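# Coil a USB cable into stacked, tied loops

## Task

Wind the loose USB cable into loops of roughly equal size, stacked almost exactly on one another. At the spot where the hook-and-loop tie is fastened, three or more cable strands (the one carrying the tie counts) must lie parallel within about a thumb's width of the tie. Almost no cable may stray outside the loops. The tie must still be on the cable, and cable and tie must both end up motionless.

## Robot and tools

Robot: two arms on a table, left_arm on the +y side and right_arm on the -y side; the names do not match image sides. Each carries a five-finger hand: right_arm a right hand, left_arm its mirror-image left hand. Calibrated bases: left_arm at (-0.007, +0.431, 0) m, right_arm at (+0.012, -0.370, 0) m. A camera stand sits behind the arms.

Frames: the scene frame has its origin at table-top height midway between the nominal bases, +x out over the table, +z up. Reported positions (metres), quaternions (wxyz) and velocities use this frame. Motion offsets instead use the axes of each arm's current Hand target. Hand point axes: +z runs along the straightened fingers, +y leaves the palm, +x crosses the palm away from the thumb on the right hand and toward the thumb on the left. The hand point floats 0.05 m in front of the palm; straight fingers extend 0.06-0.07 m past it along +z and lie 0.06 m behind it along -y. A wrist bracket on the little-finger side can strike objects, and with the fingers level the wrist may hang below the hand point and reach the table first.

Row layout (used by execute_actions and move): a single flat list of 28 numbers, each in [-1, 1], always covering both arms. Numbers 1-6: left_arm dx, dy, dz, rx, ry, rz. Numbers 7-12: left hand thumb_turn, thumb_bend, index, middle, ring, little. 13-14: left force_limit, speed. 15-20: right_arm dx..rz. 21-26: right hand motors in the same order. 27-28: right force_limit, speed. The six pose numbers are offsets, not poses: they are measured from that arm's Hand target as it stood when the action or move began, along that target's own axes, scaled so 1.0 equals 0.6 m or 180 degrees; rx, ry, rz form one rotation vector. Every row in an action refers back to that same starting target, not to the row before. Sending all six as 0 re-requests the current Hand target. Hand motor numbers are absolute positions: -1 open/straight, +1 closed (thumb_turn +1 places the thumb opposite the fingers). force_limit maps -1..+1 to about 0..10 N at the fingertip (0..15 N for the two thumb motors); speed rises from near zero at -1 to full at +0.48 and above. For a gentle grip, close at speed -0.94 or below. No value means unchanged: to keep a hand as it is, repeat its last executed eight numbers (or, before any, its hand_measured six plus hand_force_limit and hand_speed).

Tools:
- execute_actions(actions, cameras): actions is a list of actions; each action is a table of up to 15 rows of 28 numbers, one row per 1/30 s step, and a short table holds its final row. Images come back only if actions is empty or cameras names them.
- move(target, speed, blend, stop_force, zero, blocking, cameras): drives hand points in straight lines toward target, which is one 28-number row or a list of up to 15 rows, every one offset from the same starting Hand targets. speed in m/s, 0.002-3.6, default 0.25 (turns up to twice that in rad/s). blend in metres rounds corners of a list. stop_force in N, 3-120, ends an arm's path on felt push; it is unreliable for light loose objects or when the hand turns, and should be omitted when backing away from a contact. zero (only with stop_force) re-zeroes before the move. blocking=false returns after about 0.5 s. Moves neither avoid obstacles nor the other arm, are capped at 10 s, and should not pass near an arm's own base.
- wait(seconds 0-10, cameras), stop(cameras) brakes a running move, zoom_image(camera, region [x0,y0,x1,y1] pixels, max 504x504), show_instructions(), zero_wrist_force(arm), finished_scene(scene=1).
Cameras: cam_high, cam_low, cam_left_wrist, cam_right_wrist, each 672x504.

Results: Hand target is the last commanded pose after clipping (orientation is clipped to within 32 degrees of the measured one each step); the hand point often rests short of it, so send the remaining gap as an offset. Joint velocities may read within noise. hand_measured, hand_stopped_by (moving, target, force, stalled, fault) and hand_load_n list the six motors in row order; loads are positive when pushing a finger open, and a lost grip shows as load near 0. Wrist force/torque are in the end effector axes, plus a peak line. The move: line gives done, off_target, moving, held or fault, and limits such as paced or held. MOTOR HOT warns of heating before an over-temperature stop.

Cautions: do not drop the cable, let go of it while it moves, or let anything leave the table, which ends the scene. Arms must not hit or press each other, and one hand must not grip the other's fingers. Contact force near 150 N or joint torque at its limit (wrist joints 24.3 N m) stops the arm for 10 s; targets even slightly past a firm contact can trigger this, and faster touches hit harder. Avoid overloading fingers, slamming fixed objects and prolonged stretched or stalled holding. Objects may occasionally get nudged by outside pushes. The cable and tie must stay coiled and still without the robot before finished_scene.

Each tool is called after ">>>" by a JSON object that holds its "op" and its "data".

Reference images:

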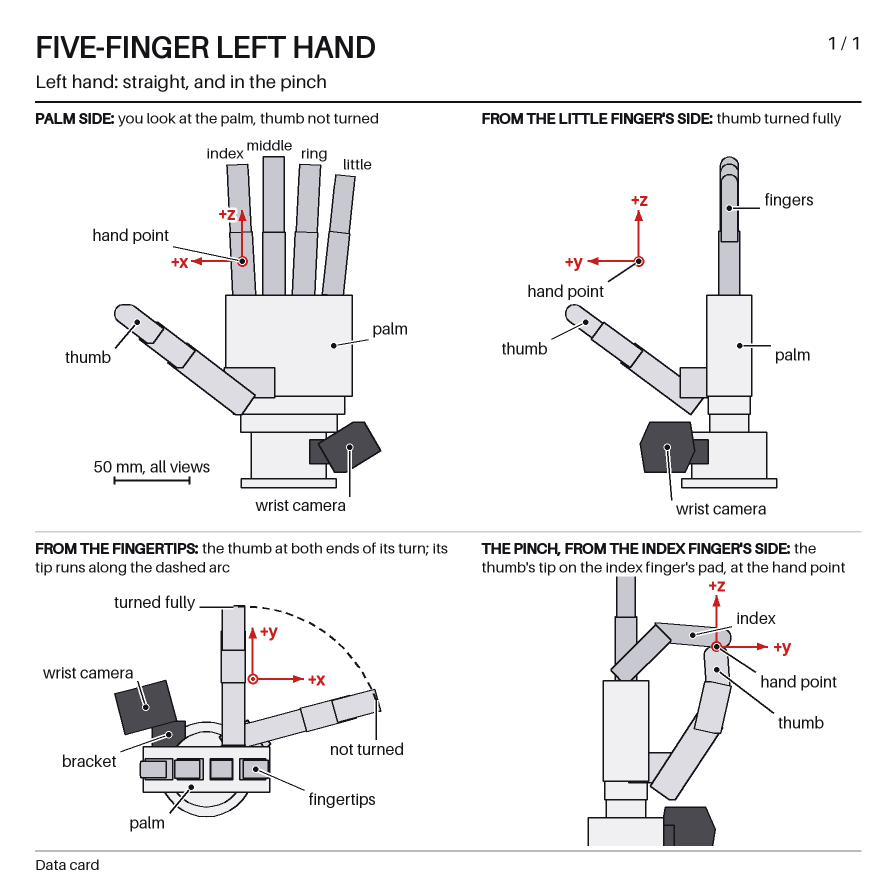

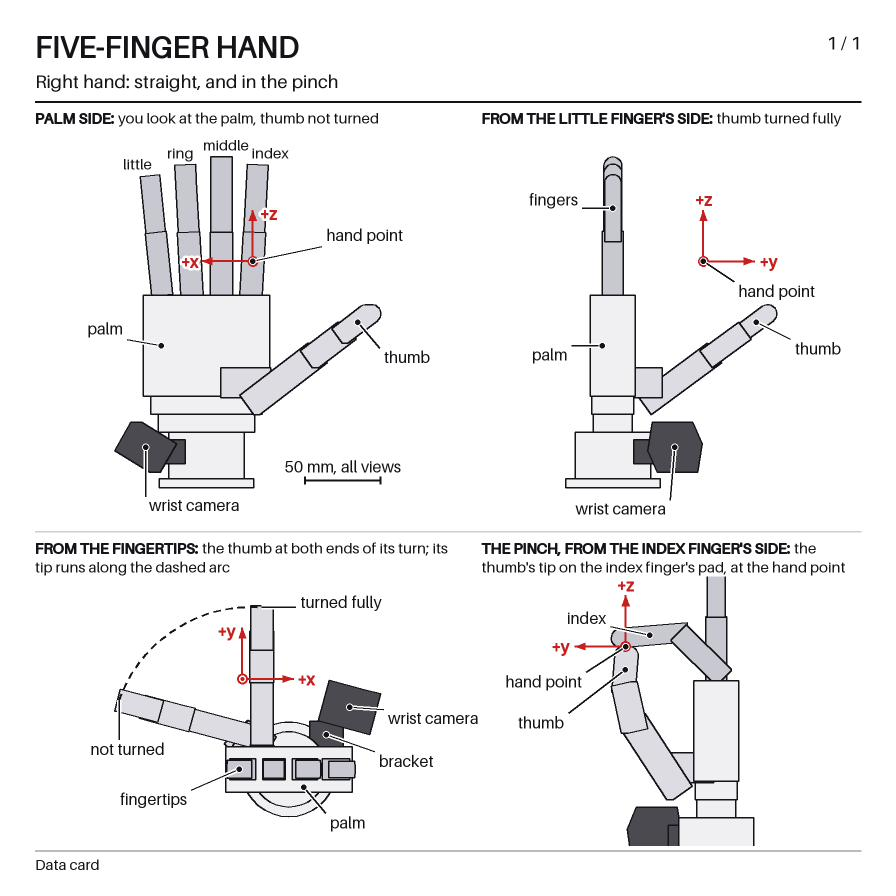

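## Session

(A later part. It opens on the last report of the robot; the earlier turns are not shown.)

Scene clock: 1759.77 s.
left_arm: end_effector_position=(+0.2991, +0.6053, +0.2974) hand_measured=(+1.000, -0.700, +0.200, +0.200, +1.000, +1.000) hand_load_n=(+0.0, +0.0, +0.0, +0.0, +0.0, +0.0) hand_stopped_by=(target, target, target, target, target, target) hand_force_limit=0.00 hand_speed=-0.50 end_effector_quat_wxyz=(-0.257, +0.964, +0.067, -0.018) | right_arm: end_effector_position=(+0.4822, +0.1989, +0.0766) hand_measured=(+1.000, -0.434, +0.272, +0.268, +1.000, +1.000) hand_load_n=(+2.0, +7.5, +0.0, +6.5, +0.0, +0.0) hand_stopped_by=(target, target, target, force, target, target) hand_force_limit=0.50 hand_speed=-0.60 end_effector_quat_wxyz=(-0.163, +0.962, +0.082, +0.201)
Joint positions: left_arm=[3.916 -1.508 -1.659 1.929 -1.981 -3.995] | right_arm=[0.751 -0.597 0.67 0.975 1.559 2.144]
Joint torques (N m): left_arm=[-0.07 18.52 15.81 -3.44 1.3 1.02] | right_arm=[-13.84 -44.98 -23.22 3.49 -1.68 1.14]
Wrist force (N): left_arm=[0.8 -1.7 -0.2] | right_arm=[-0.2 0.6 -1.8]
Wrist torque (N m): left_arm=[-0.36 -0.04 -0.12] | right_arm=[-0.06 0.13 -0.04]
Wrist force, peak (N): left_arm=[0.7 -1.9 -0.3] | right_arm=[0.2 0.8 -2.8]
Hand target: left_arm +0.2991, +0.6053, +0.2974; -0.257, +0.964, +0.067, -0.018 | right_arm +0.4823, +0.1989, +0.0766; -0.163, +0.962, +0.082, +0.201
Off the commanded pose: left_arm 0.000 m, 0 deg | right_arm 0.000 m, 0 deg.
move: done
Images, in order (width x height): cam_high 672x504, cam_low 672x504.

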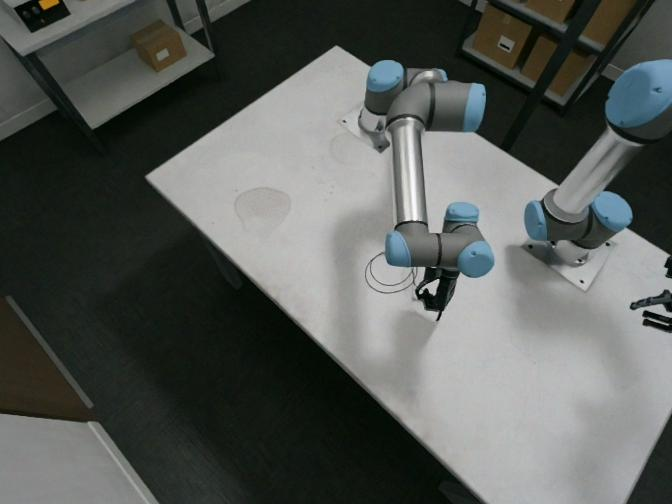

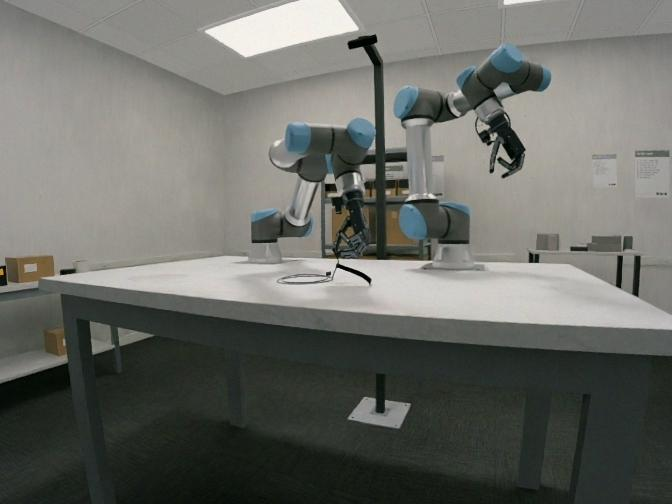

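>>> {"op": "move", "data": {"target": [0,0,0,0,0,0,1,-0.7,0.2,0.2,1,1,0,-0.5,0.0295,0.0392,0.0288,0,0,0.1111,1,-0.426,0.272,0.272,1,1,0.5,-0.6], "speed": 0.1, "cameras": ["cam_high","cam_low"]}}

>>> {"op": "zoom_image", "data": {"camera": "cam_high", "region": [340, 220, 460, 350]}}

>>> {"op": "zoom_image", "data": {"camera": "cam_low", "region": [260, 200, 360, 300]}}

Scene clock: 1767.13 s.
left_arm: end_effector_position=(+0.2991, +0.6053, +0.2974) hand_measured=(+1.000, -0.700, +0.200, +0.200, +1.000, +1.000) hand_load_n=(+0.0, +0.0, +0.0, +0.0, +0.0, +0.0) hand_stopped_by=(target, target, target, target, target, target) hand_force_limit=0.00 hand_speed=-0.50 end_effector_quat_wxyz=(-0.257, +0.964, +0.067, -0.018) | right_arm: end_effector_position=(+0.5097, +0.1846, +0.0623) hand_measured=(+1.000, -0.434, +0.272, +0.268, +1.000, +1.000) hand_load_n=(+1.5, +7.5, +0.0, +7.0, +0.5, +0.0) hand_stopped_by=(target, target, target, force, target, target) hand_force_limit=0.50 hand_speed=-0.60 end_effector_quat_wxyz=(-0.195, +0.962, -0.086, +0.170)
Joint positions: left_arm=[3.916 -1.508 -1.659 1.929 -1.981 -3.995] | right_arm=[0.674 -0.557 0.62 0.986 1.521 2.427]
Joint torques (N m): left_arm=[0.37 18.95 15.11 -3.32 1.43 0.93] | right_arm=[-12.95 -46.35 -24.77 3.64 -1.77 1.32]
Wrist force (N): left_arm=[0.8 -1.7 -0.4] | right_arm=[-0.2 0.1 -2.0]
Wrist torque (N m): left_arm=[-0.34 -0.04 -0.13] | right_arm=[-0.11 0.14 -0.02]
Wrist force, peak (N): left_arm=[0.8 -1.9 -0.3] | right_arm=[0.1 0.6 -2.6]
Hand target: left_arm +0.2991, +0.6053, +0.2974; -0.257, +0.964, +0.067, -0.018 | right_arm +0.5098, +0.1846, +0.0623; -0.195, +0.962, -0.086, +0.170
Off the commanded pose: left_arm 0.000 m, 0 deg | right_arm 0.000 m, 0 deg.
move: done
Images, in order (width x height): cam_high 672x504, cam_low 672x504.

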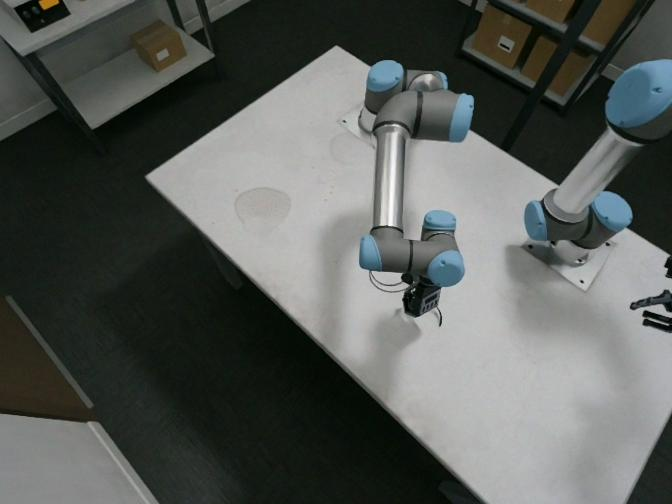

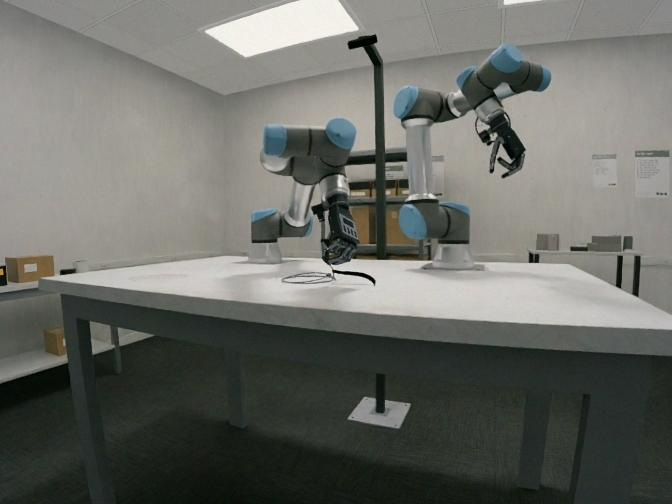

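Scaled by 3.877 from the camera's 672x504 image, which has a finer 960x720 frame.

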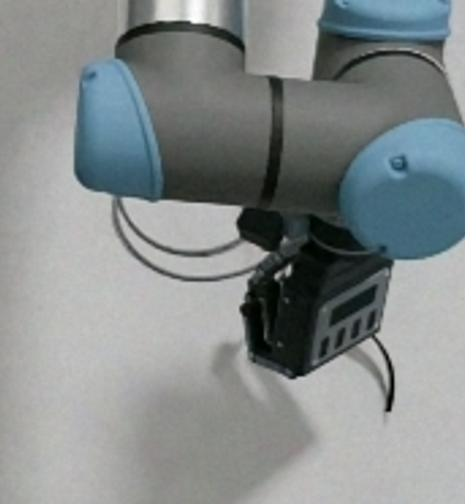

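Scaled by 5.040 from the camera's 672x504 image, which has a finer 960x720 frame.

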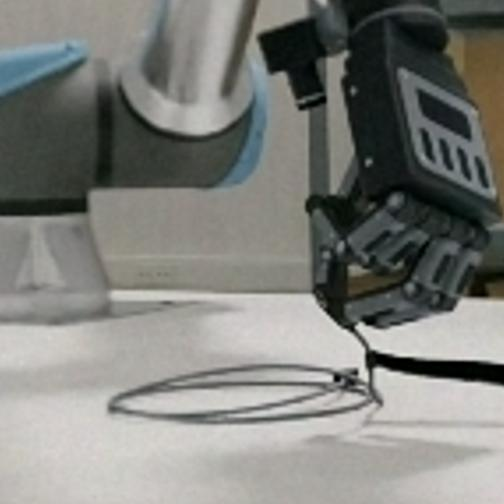

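>>> {"op": "move", "data": {"target": [0,0,0,0,0,0,1,-0.7,0.2,0.2,1,1,0,-0.5,0.0058,0.0382,0.0322,0,0,0,1,-0.426,0.272,0.272,1,1,0.5,-0.6], "speed": 0.08, "cameras": ["cam_high","cam_low"]}}

>>> {"op": "zoom_image", "data": {"camera": "cam_high", "region": [340, 220, 460, 350]}}

>>> {"op": "zoom_image", "data": {"camera": "cam_low", "region": [260, 200, 360, 300]}}

Scene clock: 1770.43 s.
left_arm: end_effector_position=(+0.2991, +0.6053, +0.2974) hand_measured=(+1.000, -0.700, +0.200, +0.200, +1.000, +1.000) hand_load_n=(+0.0, +0.0, +0.0, +0.0, +0.0, +0.0) hand_stopped_by=(target, target, target, target, target, target) hand_force_limit=0.00 hand_speed=-0.50 end_effector_quat_wxyz=(-0.257, +0.964, +0.067, -0.018) | right_arm: end_effector_position=(+0.5177, +0.1697, +0.0374) hand_measured=(+1.000, -0.434, +0.272, +0.268, +1.000, +1.000) hand_load_n=(+2.0, +7.5, +0.0, +7.0, -0.5, +0.5) hand_stopped_by=(target, target, target, force, target, target) hand_force_limit=0.50 hand_speed=-0.60 end_effector_quat_wxyz=(-0.195, +0.962, -0.086, +0.170)
Joint positions: left_arm=[3.916 -1.508 -1.659 1.929 -1.981 -3.995] | right_arm=[0.649 -0.57 0.71 0.911 1.508 2.406]
Joint torques (N m): left_arm=[-0.08 18.53 15.43 -3.33 1.4 1] | right_arm=[-14.55 -64.25 -8.53 -1.02 -1.69 -1.55]
Wrist force (N): left_arm=[0.8 -1.6 -0.1] | right_arm=[0.1 -0.1 -2.0]
Wrist torque (N m): left_arm=[-0.34 -0.03 -0.13] | right_arm=[-0.12 0.11 0.15]
Wrist force, peak (N): left_arm=[0.7 -1.9 -0.2] | right_arm=[-0.1 -0.2 -2.5]
Hand target: left_arm +0.2991, +0.6053, +0.2974; -0.257, +0.964, +0.067, -0.018 | right_arm +0.5177, +0.1696, +0.0373; -0.195, +0.962, -0.086, +0.170
Off the commanded pose: left_arm 0.000 m, 0 deg | right_arm 0.000 m, 0 deg.
move: done
Images, in order (width x height): cam_high 672x504, cam_low 672x504.

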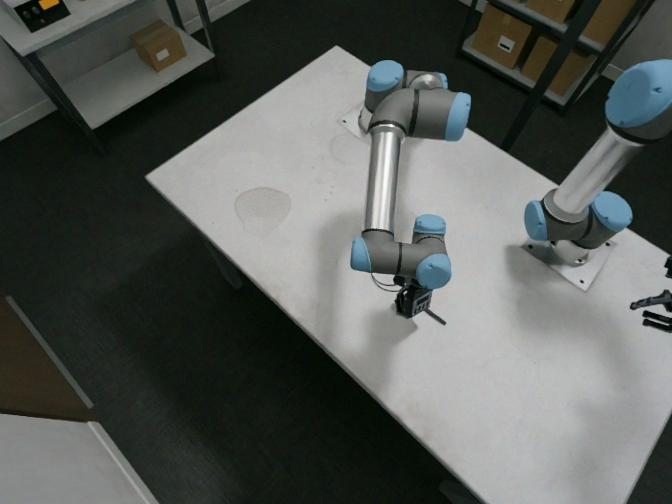

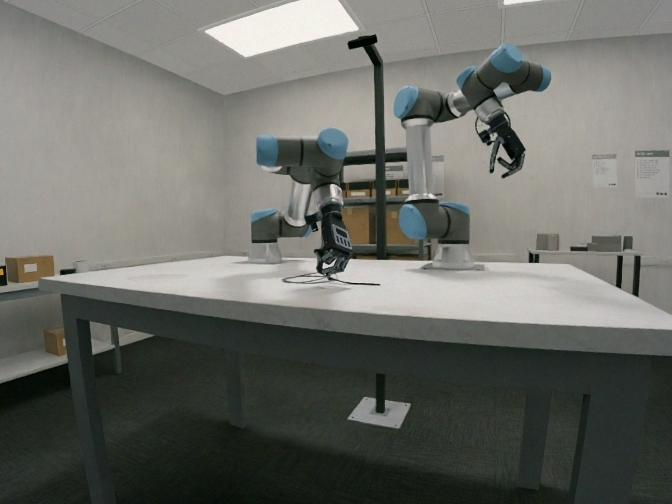

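Scaled by 3.877 from the camera's 672x504 image, which has a finer 960x720 frame.

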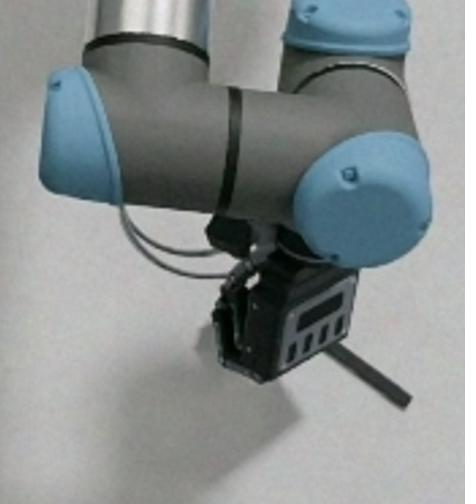

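Scaled by 5.040 from the camera's 672x504 image, which has a finer 960x720 frame.

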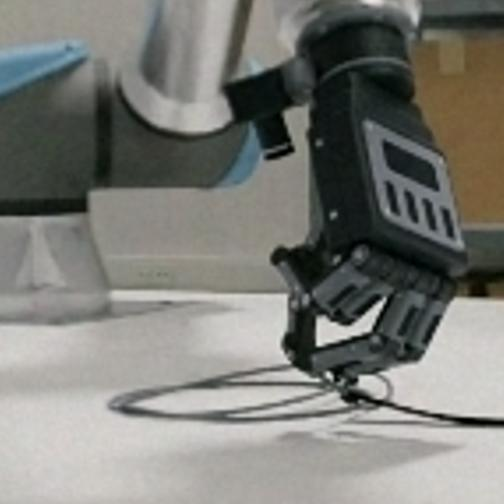

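>>> {"op": "move", "data": {"target": [0,0,0,0,0,0,1,-0.7,0.2,0.2,1,1,0,-0.5,0.0398,0.0188,0.0095,0,0,0.0833,1,-0.426,0.272,0.272,1,1,0.5,-0.6], "speed": 0.08, "cameras": ["cam_high","cam_low"]}}

>>> {"op": "zoom_image", "data": {"camera": "cam_high", "region": [340, 220, 460, 350]}}

>>> {"op": "zoom_image", "data": {"camera": "cam_low", "region": [260, 200, 360, 300]}}

Scene clock: 1775.30 s.
left_arm: end_effector_position=(+0.2991, +0.6053, +0.2974) hand_measured=(+1.000, -0.700, +0.200, +0.200, +1.000, +1.000) hand_load_n=(+0.0, -0.5, +0.0, +0.0, +0.0, +0.0) hand_stopped_by=(target, target, target, target, target, target) hand_force_limit=0.00 hand_speed=-0.50 end_effector_quat_wxyz=(-0.257, +0.964, +0.067, -0.018) | right_arm: end_effector_position=(+0.5407, +0.1559, +0.0348) hand_measured=(+1.000, -0.434, +0.272, +0.268, +1.000, +1.000) hand_load_n=(+2.0, +7.5, +0.0, +7.0, +0.0, +0.0) hand_stopped_by=(target, target, target, force, target, target) hand_force_limit=0.50 hand_speed=-0.60 end_effector_quat_wxyz=(-0.216, +0.943, -0.211, +0.143) end_effector_velocity=(+0.000, +0.000, +0.000) end_effector_angular_velocity=(+0.002, +0.001, -0.005)
Joint positions: left_arm=[3.916 -1.508 -1.659 1.929 -1.981 -3.995] | right_arm=[0.586 -0.547 0.673 0.93 1.477 2.612]
Joint velocities: left_arm=[within noise] | right_arm=[-0.001 0 -0.001 0 0 0.005]
Joint torques (N m): left_arm=[-0.5 18.59 15.1 -3.44 1.44 0.92] | right_arm=[-13.57 -46.77 -23.77 3.71 -1.72 1.19]
Wrist force (N): left_arm=[0.8 -1.8 -0.3] | right_arm=[-0.2 0.3 -1.7]
Wrist torque (N m): left_arm=[-0.37 -0.04 -0.12] | right_arm=[-0.10 0.08 0.02]
Wrist force, peak (N): left_arm=[0.9 -1.8 -0.2] | right_arm=[-0.1 0.1 -2.5]
Hand target: left_arm +0.2991, +0.6053, +0.2974; -0.257, +0.964, +0.067, -0.018 | right_arm +0.5408, +0.1558, +0.0348; -0.216, +0.943, -0.211, +0.143
Off the commanded pose: left_arm 0.000 m, 0 deg | right_arm 0.000 m, 0 deg.
move: done
Images, in order (width x height): cam_high 672x504, cam_low 672x504.

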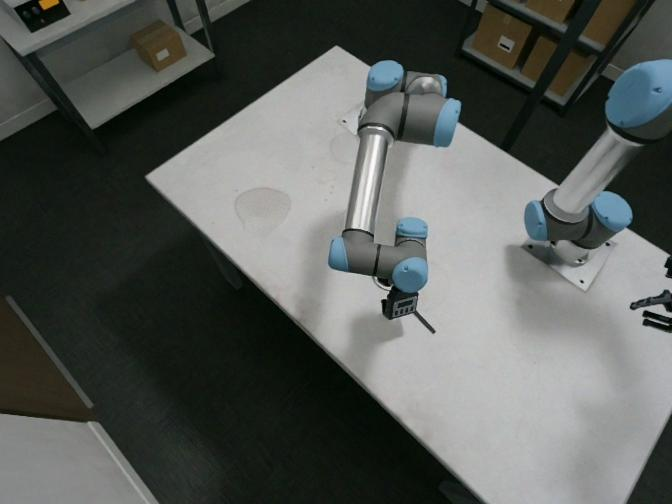

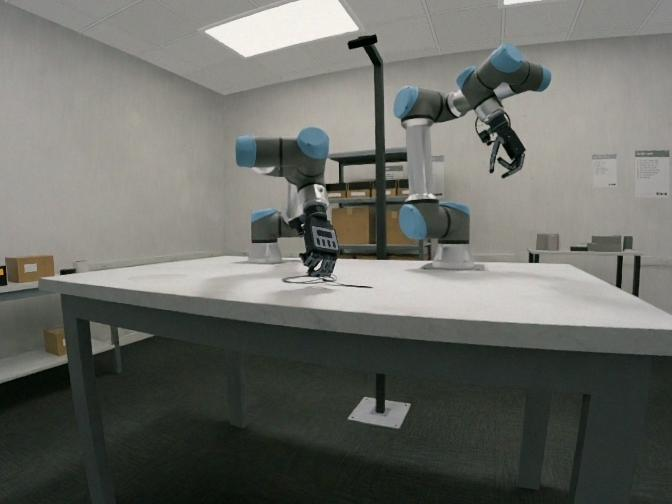

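Scaled by 3.877 from the camera's 672x504 image, which has a finer 960x720 frame.

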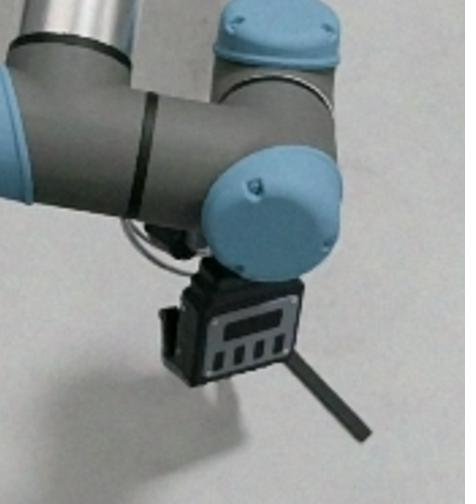

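Scaled by 5.040 from the camera's 672x504 image, which has a finer 960x720 frame.

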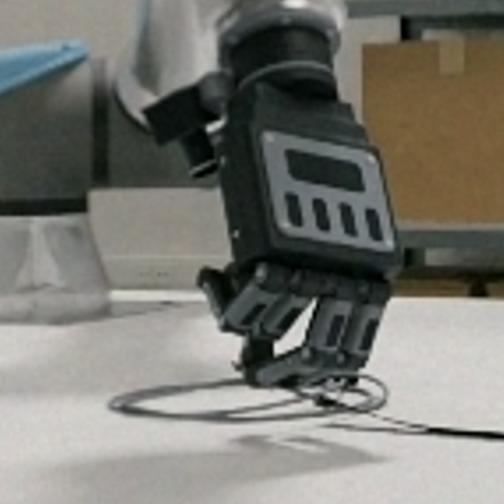

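>>> {"op": "wait", "data": {"seconds": 0.1, "cameras": ["cam_right_wrist"]}}

>>> {"op": "zoom_image", "data": {"camera": "cam_right_wrist", "region": [120, 100, 500, 400]}}

Scene clock: 1776.87 s.
left_arm: end_effector_position=(+0.2991, +0.6053, +0.2974) hand_measured=(+1.000, -0.700, +0.200, +0.200, +1.000, +1.000) hand_load_n=(+0.0, -0.5, +0.0, +0.0, +0.0, +0.0) hand_stopped_by=(target, target, target, target, target, target) hand_force_limit=0.00 hand_speed=-0.50 end_effector_quat_wxyz=(-0.257, +0.964, +0.067, -0.018) | right_arm: end_effector_position=(+0.5408, +0.1558, +0.0348) hand_measured=(+1.000, -0.434, +0.272, +0.268, +1.000, +1.000) hand_load_n=(+2.0, +7.5, +0.0, +7.0, +0.0, +0.0) hand_stopped_by=(target, target, target, force, target, target) hand_force_limit=0.50 hand_speed=-0.60 end_effector_quat_wxyz=(-0.216, +0.943, -0.211, +0.143)
Joint positions: left_arm=[3.916 -1.508 -1.659 1.929 -1.981 -3.995] | right_arm=[0.586 -0.547 0.673 0.93 1.477 2.612]
Joint torques (N m): left_arm=[0.04 18.19 15.24 -3.4 1.32 1.06] | right_arm=[-13.04 -46.22 -24.23 3.57 -1.76 1.18]
Wrist force (N): left_arm=[0.6 -1.5 -0.1] | right_arm=[0.0 0.6 -2.3]
Wrist torque (N m): left_arm=[-0.33 0.00 -0.14] | right_arm=[-0.01 0.06 0.05]
Wrist force, peak (N): left_arm=[0.7 -1.8 -0.3] | right_arm=[-0.3 0.8 -2.3]
Hand target: left_arm +0.2991, +0.6053, +0.2974; -0.257, +0.964, +0.067, -0.018 | right_arm +0.5408, +0.1558, +0.0348; -0.216, +0.943, -0.211, +0.143
Off the commanded pose: left_arm 0.000 m, 0 deg | right_arm 0.000 m, 0 deg.
wait: 0.10 s; at rest from the start
camera_calibration:
cam_right_wrist: T_world_to_cam=[[-0.0736573, -0.921869, -0.380437, 0.194709], [-0.984373, 0.00602166, 0.175995, 0.52298], [-0.159953, 0.387455, -0.907906, 0.166876], [0, 0, 0, 1]] pos_world=[0.555841, 0.11169, 0.133541]
Images, in order (width x height): cam_right_wrist 672x504.

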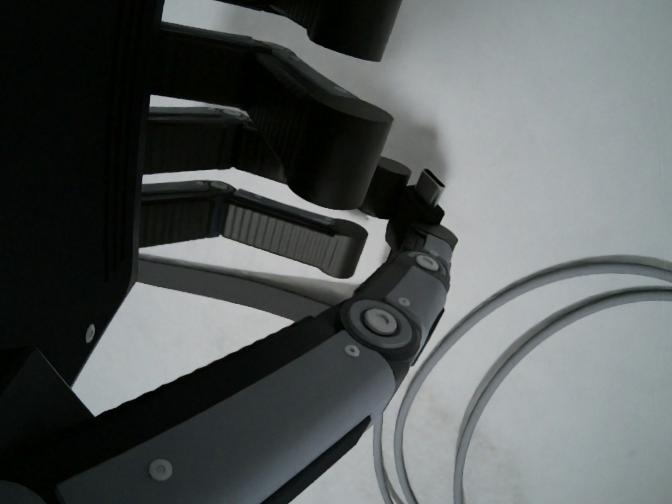

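Scaled by 1.326 from the camera's 672x504 image, which has a finer 960x720 frame.

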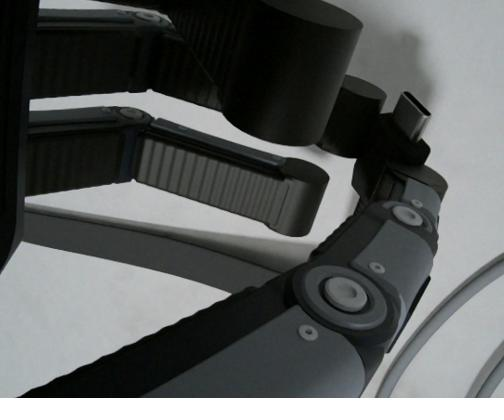

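>>> {"op": "move", "data": {"target": [0,0,0,0,0,0,1,-0.7,0.2,0.2,1,1,0,-0.5,0.0242,0.0178,0.0007,0,0,0.0833,1,-0.426,0.272,0.272,1,1,0.5,-0.6], "speed": 0.08, "cameras": ["cam_high","cam_low","cam_right_wrist"]}}

>>> {"op": "zoom_image", "data": {"camera": "cam_low", "region": [260, 200, 360, 300]}}

Scene clock: 1784.50 s.
left_arm: end_effector_position=(+0.2991, +0.6053, +0.2974) hand_measured=(+1.000, -0.700, +0.200, +0.200, +1.000, +1.000) hand_load_n=(+0.0, -0.5, +0.0, +0.0, +0.0, +0.0) hand_stopped_by=(target, target, target, target, target, target) hand_force_limit=0.00 hand_speed=-0.50 end_effector_quat_wxyz=(-0.257, +0.964, +0.067, -0.018) | right_arm: end_effector_position=(+0.5500, +0.1406, +0.0321) hand_measured=(+1.000, -0.434, +0.272, +0.268, +1.000, +1.000) hand_load_n=(+1.5, +7.5, +0.0, +7.0, +0.0, +0.0) hand_stopped_by=(target, target, target, force, target, target) hand_force_limit=0.50 hand_speed=-0.60 end_effector_quat_wxyz=(-0.232, +0.907, -0.332, +0.114)
Joint positions: left_arm=[3.916 -1.508 -1.659 1.929 -1.981 -3.995] | right_arm=[0.532 -0.569 0.729 0.901 1.451 2.827]
Joint torques (N m): left_arm=[0.01 18.54 15.64 -3.35 1.27 1.03] | right_arm=[-12.94 -64.19 -7.1 -0.9 -1.7 1.18]
Wrist force (N): left_arm=[0.6 -1.6 -0.2] | right_arm=[0.3 0.0 -1.9]
Wrist torque (N m): left_arm=[-0.34 -0.01 -0.14] | right_arm=[-0.14 0.01 0.05]
Wrist force, peak (N): left_arm=[0.8 -1.9 -0.2] | right_arm=[-0.2 0.5 -2.5]
Hand target: left_arm +0.2991, +0.6053, +0.2974; -0.257, +0.964, +0.067, -0.018 | right_arm +0.5500, +0.1406, +0.0321; -0.232, +0.907, -0.332, +0.113
Off the commanded pose: left_arm 0.000 m, 0 deg | right_arm 0.000 m, 0 deg.
move: done
camera_calibration:
cam_right_wrist: T_world_to_cam=[[-0.311712, -0.838896, -0.446195, 0.301718], [-0.940031, 0.203828, 0.273486, 0.477172], [-0.138479, 0.504686, -0.852124, 0.141642], [0, 0, 0, 1]] pos_world=[0.562221, 0.0843641, 0.124822]
Images, in order (width x height): cam_high 672x504, cam_low 672x504, cam_right_wrist 672x504.

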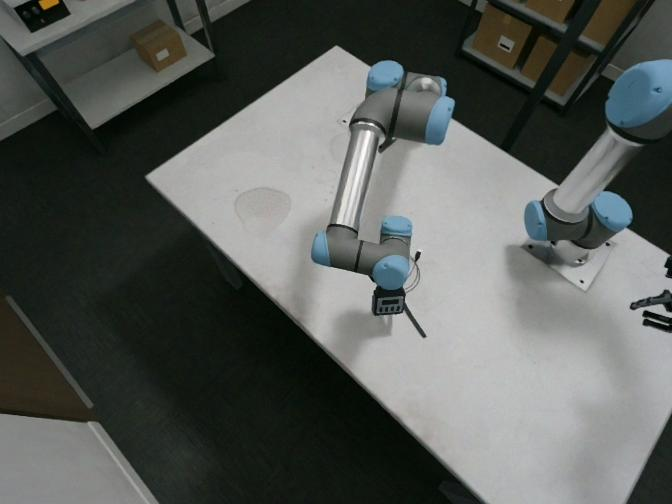

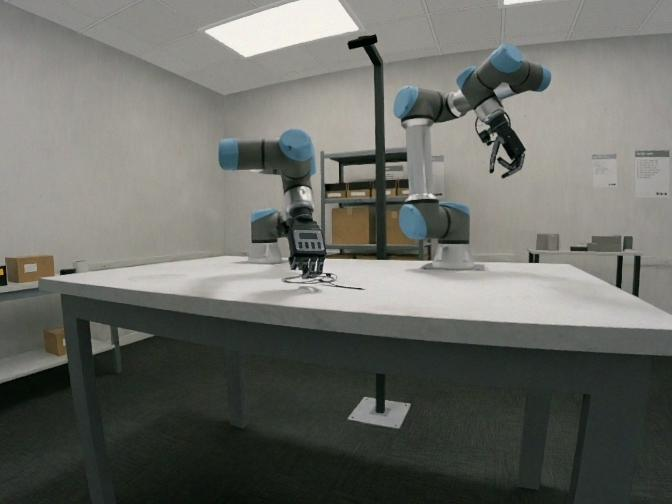

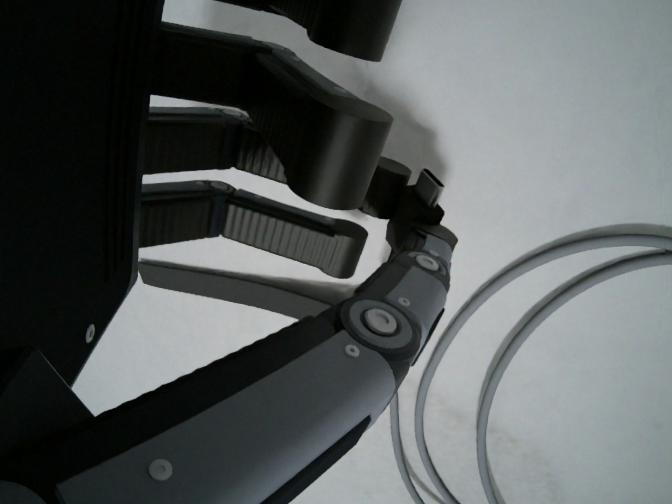

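Scaled by 5.040 from the camera's 672x504 image, which has a finer 960x720 frame.

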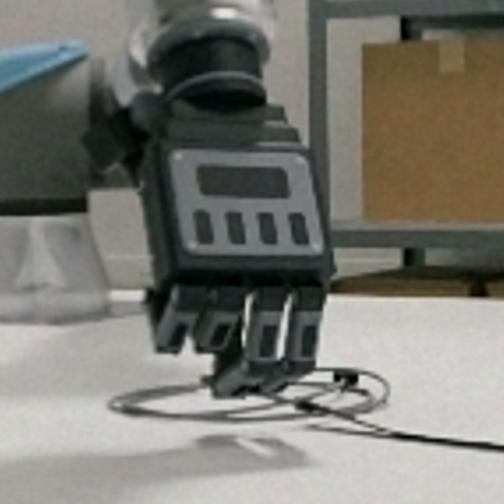

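>>> {"op": "zoom_image", "data": {"camera": "cam_high", "region": [370, 230, 450, 330]}}

Scaled by 5.040 from the camera's 672x504 image, which has a finer 960x720 frame.

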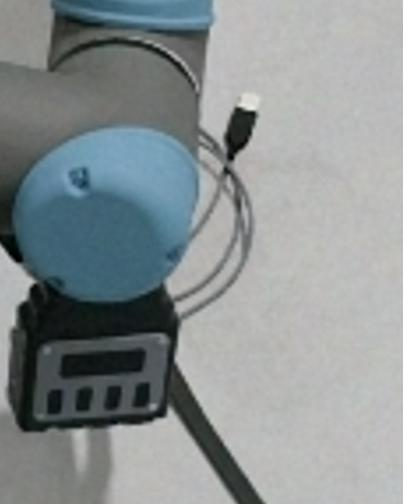

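>>> {"op": "move", "data": {"target": [0,0,0,0,0,0,1,-0.7,0.2,0.2,1,1,0,-0.5,0.0213,0.0242,-0.002,0,0,0.0833,1,-0.426,0.272,0.272,1,1,0.5,-0.6], "speed": 0.06, "cameras": ["cam_high","cam_low","cam_right_wrist"]}}

>>> {"op": "zoom_image", "data": {"camera": "cam_low", "region": [260, 200, 360, 300]}}

>>> {"op": "zoom_image", "data": {"camera": "cam_high", "region": [350, 230, 430, 330]}}

Scene clock: 1790.90 s.
left_arm: end_effector_position=(+0.2991, +0.6053, +0.2974) hand_measured=(+1.000, -0.700, +0.200, +0.200, +1.000, +1.000) hand_load_n=(+0.0, +0.0, +0.0, +0.0, +0.0, +0.0) hand_stopped_by=(target, target, target, target, target, target) hand_force_limit=0.00 hand_speed=-0.50 end_effector_quat_wxyz=(-0.257, +0.964, +0.067, -0.018) | right_arm: end_effector_position=(+0.5512, +0.1221, +0.0266) hand_measured=(+1.000, -0.434, +0.272, +0.268, +1.000, +1.000) hand_load_n=(+2.0, +7.5, +0.0, +7.0, +0.0, +0.0) hand_stopped_by=(target, target, target, force, target, target) hand_force_limit=0.50 hand_speed=-0.60 end_effector_quat_wxyz=(-0.245, +0.856, -0.447, +0.082)
Joint positions: left_arm=[3.916 -1.508 -1.659 1.929 -1.981 -3.995] | right_arm=[0.48 -0.619 0.851 0.834 1.425 3.043]
Joint torques (N m): left_arm=[-0.9 18.14 15.6 -3.43 1.3 0.92] | right_arm=[-12.39 -62.69 -7.3 -0.87 -1.85 1.07]
Wrist force (N): left_arm=[0.7 -1.6 -0.2] | right_arm=[0.0 0.2 -1.9]
Wrist torque (N m): left_arm=[-0.34 -0.02 -0.13] | right_arm=[-0.13 0.04 0.07]
Wrist force, peak (N): left_arm=[0.9 -1.8 -0.2] | right_arm=[0.1 -0.1 -2.4]
Hand target: left_arm +0.2991, +0.6053, +0.2974; -0.257, +0.964, +0.067, -0.018 | right_arm +0.5512, +0.1220, +0.0265; -0.245, +0.856, -0.448, +0.082
Off the commanded pose: left_arm 0.000 m, 0 deg | right_arm 0.000 m, 0 deg.
move: done
camera_calibration:
cam_right_wrist: T_world_to_cam=[[-0.529311, -0.699044, -0.480798, 0.387872], [-0.844014, 0.376116, 0.382331, 0.406871], [-0.0864308, 0.608173, -0.789085, 0.10348], [0, 0, 0, 1]] pos_world=[0.557654, 0.0551757, 0.112583]
Images, in order (width x height): cam_high 672x504, cam_low 672x504, cam_right_wrist 672x504.

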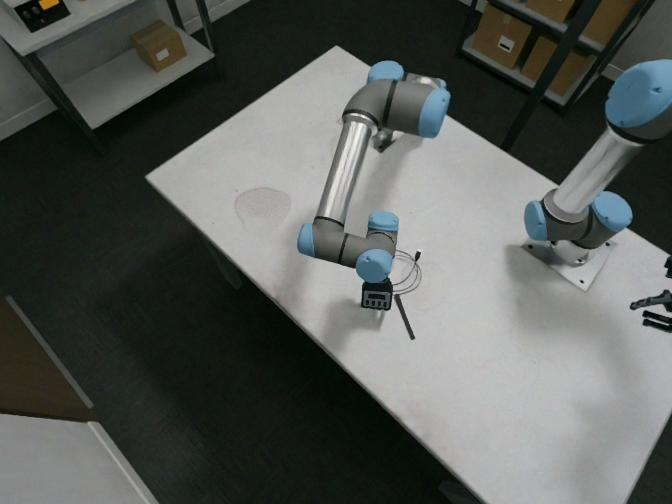

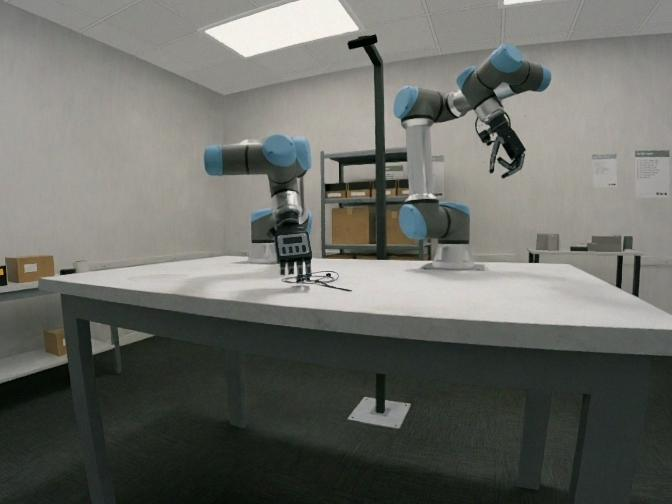

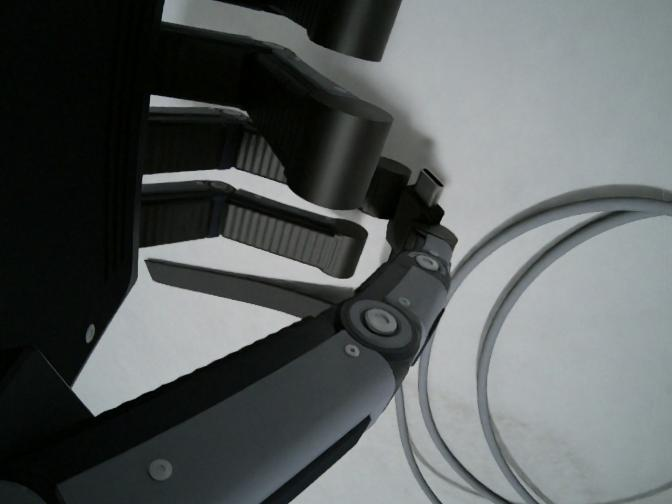

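Scaled by 5.040 from the camera's 672x504 image, which has a finer 960x720 frame.

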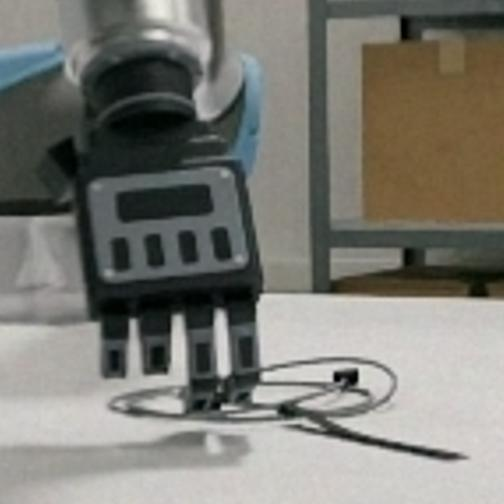

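Scaled by 5.040 from the camera's 672x504 image, which has a finer 960x720 frame.

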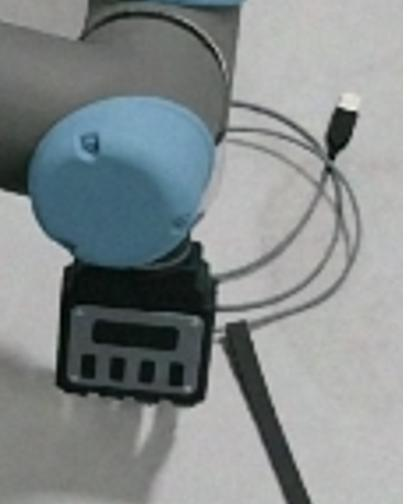

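>>> {"op": "move", "data": {"target": [0,0,0,0,0,0,1,-0.7,0.2,0.2,1,1,0,-0.5,0.0312,0.0005,0.0008,0,0,0,1,-0.426,0.272,0.272,1,1,0.5,-0.6], "speed": 0.06, "cameras": ["cam_high","cam_low","cam_right_wrist"]}}

>>> {"op": "zoom_image", "data": {"camera": "cam_low", "region": [260, 220, 360, 300]}}

>>> {"op": "zoom_image", "data": {"camera": "cam_high", "region": [350, 230, 430, 330]}}

Scene clock: 1795.10 s.
left_arm: end_effector_position=(+0.2991, +0.6053, +0.2974) hand_measured=(+1.000, -0.700, +0.200, +0.200, +1.000, +1.000) hand_load_n=(+0.0, +0.0, +0.0, +0.0, +0.0, +0.0) hand_stopped_by=(target, target, target, target, target, target) hand_force_limit=0.00 hand_speed=-0.50 end_effector_quat_wxyz=(-0.257, +0.964, +0.067, -0.018) | right_arm: end_effector_position=(+0.5620, +0.1071, +0.0246) hand_measured=(+1.000, -0.434, +0.272, +0.268, +1.000, +1.000) hand_load_n=(+1.5, +7.5, +0.0, +7.0, +0.0, +0.0) hand_stopped_by=(target, target, target, force, target, target) hand_force_limit=0.50 hand_speed=-0.60 end_effector_quat_wxyz=(-0.245, +0.856, -0.448, +0.082) end_effector_velocity=(+0.002, -0.002, +0.000) end_effector_angular_velocity=(+0.000, -0.002, +0.001)
Joint positions: left_arm=[3.916 -1.508 -1.659 1.929 -1.981 -3.995] | right_arm=[0.452 -0.619 0.857 0.832 1.412 3.018]
Joint velocities: left_arm=[within noise] | right_arm=[-0.004 0 -0.001 0 -0.001 -0.005]
Joint torques (N m): left_arm=[-0.65 18.3 15.27 -3.46 1.23 0.99] | right_arm=[-13.42 -43.77 -7.33 -0.88 -1.78 -1.13]
Wrist force (N): left_arm=[0.8 -1.6 0.0] | right_arm=[-0.3 0.2 -1.8]
Wrist torque (N m): left_arm=[-0.34 -0.03 -0.13] | right_arm=[-0.12 0.07 0.21]
Wrist force, peak (N): left_arm=[0.7 -2.0 -0.4] | right_arm=[0.2 0.4 -2.4]
Hand target: left_arm +0.2991, +0.6053, +0.2974; -0.257, +0.964, +0.067, -0.018 | right_arm +0.5621, +0.1069, +0.0245; -0.245, +0.856, -0.448, +0.082
Off the commanded pose: left_arm 0.000 m, 0 deg | right_arm 0.000 m, 0 deg.
move: done
camera_calibration:
cam_right_wrist: T_world_to_cam=[[-0.529536, -0.698819, -0.480879, 0.382287], [-0.843893, 0.376343, 0.382375, 0.422188], [-0.0862358, 0.608292, -0.789015, 0.111764], [0, 0, 0, 1]] pos_world=[0.568354, 0.0402769, 0.110583]
Images, in order (width x height): cam_high 672x504, cam_low 672x504, cam_right_wrist 672x504.

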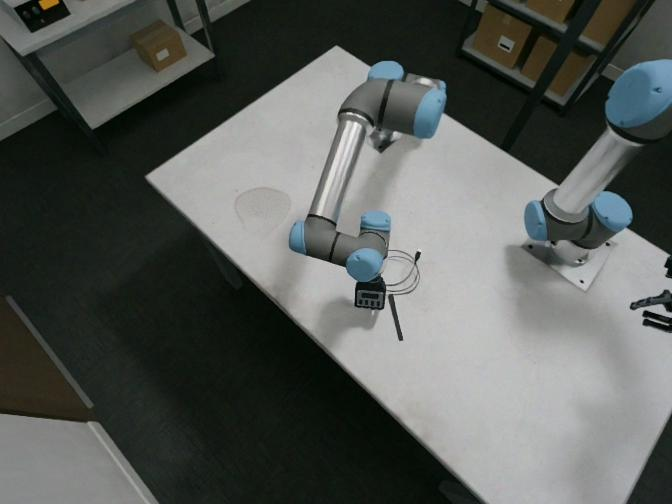

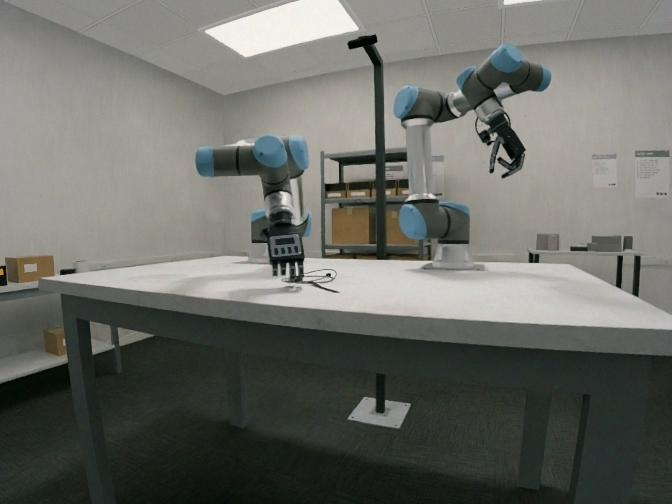

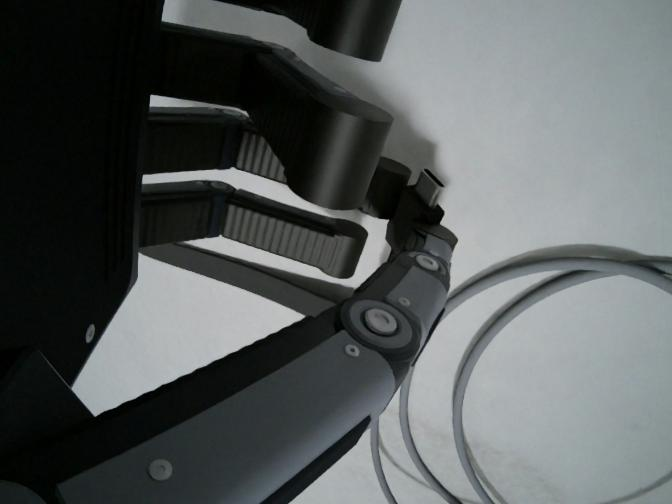

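Scaled by 5.040 from the camera's 672x504 image, which has a finer 960x720 frame.

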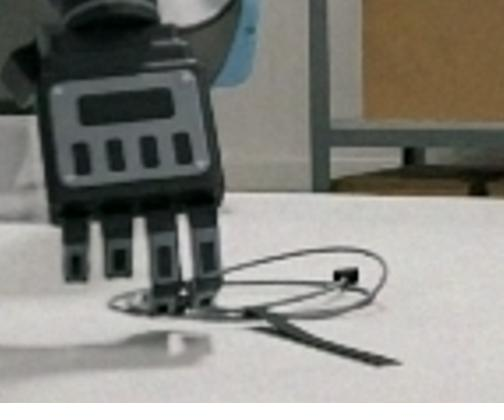

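Scaled by 5.040 from the camera's 672x504 image, which has a finer 960x720 frame.

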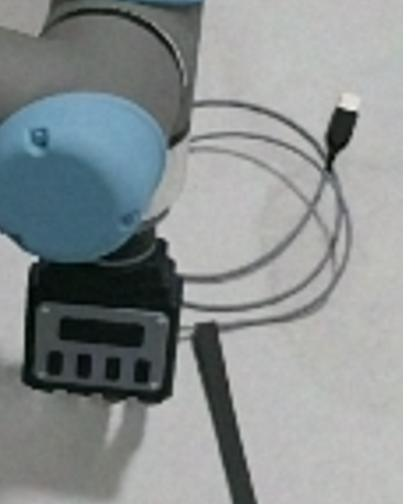

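>>> {"op": "move", "data": {"target": [0,0,0,0,0,0,1,-0.7,0.2,0.2,1,1,0,-0.5,0.03,0.0072,-0.0068,0,0,0,1,-0.426,0.272,0.272,1,1,0.5,-0.6], "speed": 0.06, "cameras": ["cam_high","cam_low","cam_right_wrist"]}}

>>> {"op": "zoom_image", "data": {"camera": "cam_low", "region": [260, 220, 360, 300]}}

>>> {"op": "zoom_image", "data": {"camera": "cam_high", "region": [350, 230, 430, 330]}}

Scene clock: 1803.10 s.
left_arm: end_effector_position=(+0.2991, +0.6053, +0.2974) hand_measured=(+1.000, -0.700, +0.200, +0.200, +1.000, +1.000) hand_load_n=(+0.0, +0.0, +0.0, +0.0, +0.0, +0.0) hand_stopped_by=(target, target, target, target, target, target) hand_force_limit=0.00 hand_speed=-0.50 end_effector_quat_wxyz=(-0.257, +0.964, +0.067, -0.018) | right_arm: end_effector_position=(+0.5680, +0.0892, +0.0245) hand_measured=(+1.000, -0.434, +0.272, +0.268, +1.000, +1.000) hand_load_n=(+2.0, +7.5, +0.0, +7.0, +0.0, +0.0) hand_stopped_by=(target, target, target, force, target, target) hand_force_limit=0.50 hand_speed=-0.60 end_effector_quat_wxyz=(-0.245, +0.856, -0.448, +0.082)
Joint positions: left_arm=[3.916 -1.508 -1.659 1.929 -1.981 -3.995] | right_arm=[0.423 -0.635 0.89 0.82 1.397 2.992]
Joint torques (N m): left_arm=[-0.82 17.83 15.58 -3.33 1.3 0.86] | right_arm=[-12.62 -61.88 -7.46 -0.96 -2.09 -1.46]
Wrist force (N): left_arm=[0.6 -1.5 -0.3] | right_arm=[-0.1 0.3 -2.3]
Wrist torque (N m): left_arm=[-0.32 -0.01 -0.14] | right_arm=[-0.07 0.05 0.24]
Wrist force, peak (N): left_arm=[0.7 -1.9 -0.2] | right_arm=[-0.1 0.3 -2.3]
Hand target: left_arm +0.2991, +0.6053, +0.2974; -0.257, +0.964, +0.067, -0.018 | right_arm +0.5680, +0.0889, +0.0245; -0.245, +0.856, -0.448, +0.082
Off the commanded pose: left_arm 0.000 m, 0 deg | right_arm 0.000 m, 0 deg.
move: done
camera_calibration:
cam_right_wrist: T_world_to_cam=[[-0.529571, -0.698831, -0.480822, 0.372852], [-0.843872, 0.3764, 0.382367, 0.434051], [-0.0862282, 0.608243, -0.789054, 0.123153], [0, 0, 0, 1]] pos_world=[0.574354, 0.0222768, 0.110483]
Images, in order (width x height): cam_high 672x504, cam_low 672x504, cam_right_wrist 672x504.

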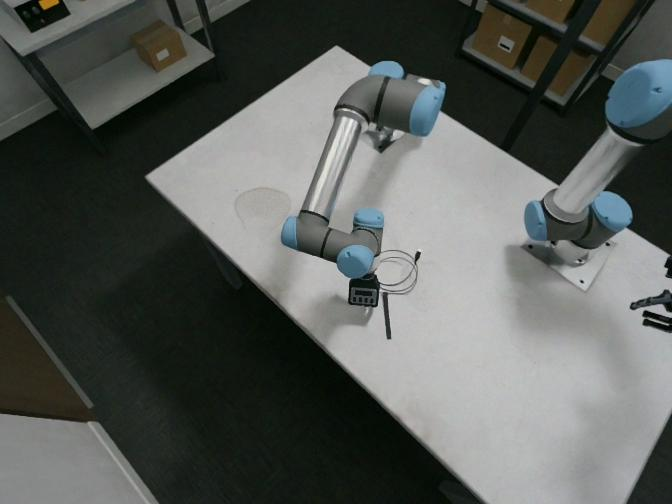

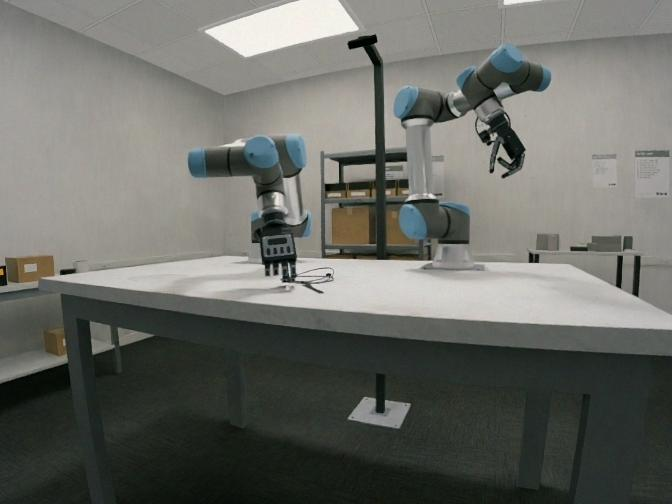

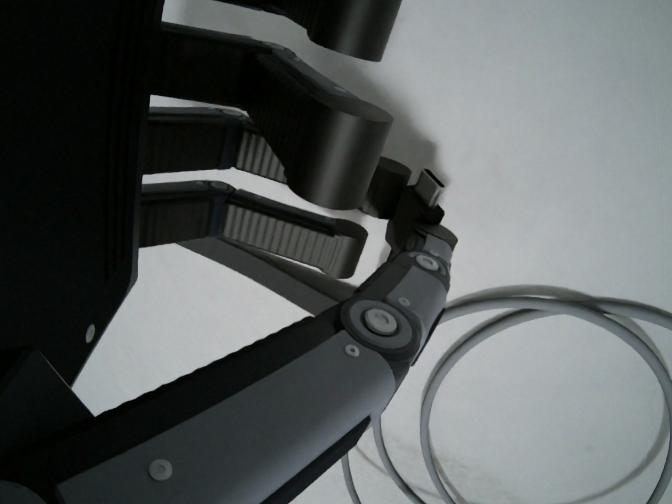

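Scaled by 5.040 from the camera's 672x504 image, which has a finer 960x720 frame.

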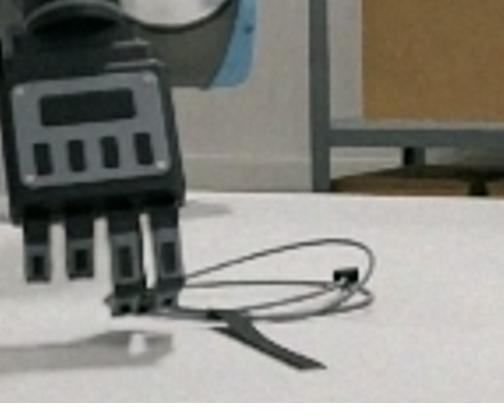

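Scaled by 5.040 from the camera's 672x504 image, which has a finer 960x720 frame.

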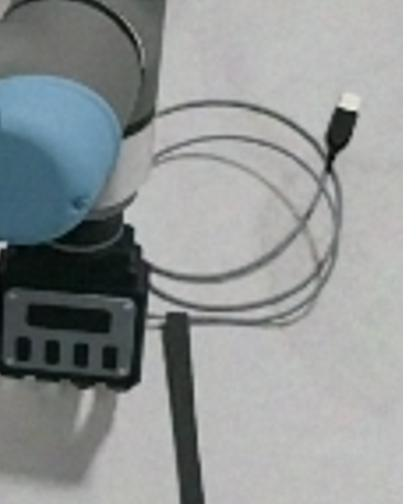

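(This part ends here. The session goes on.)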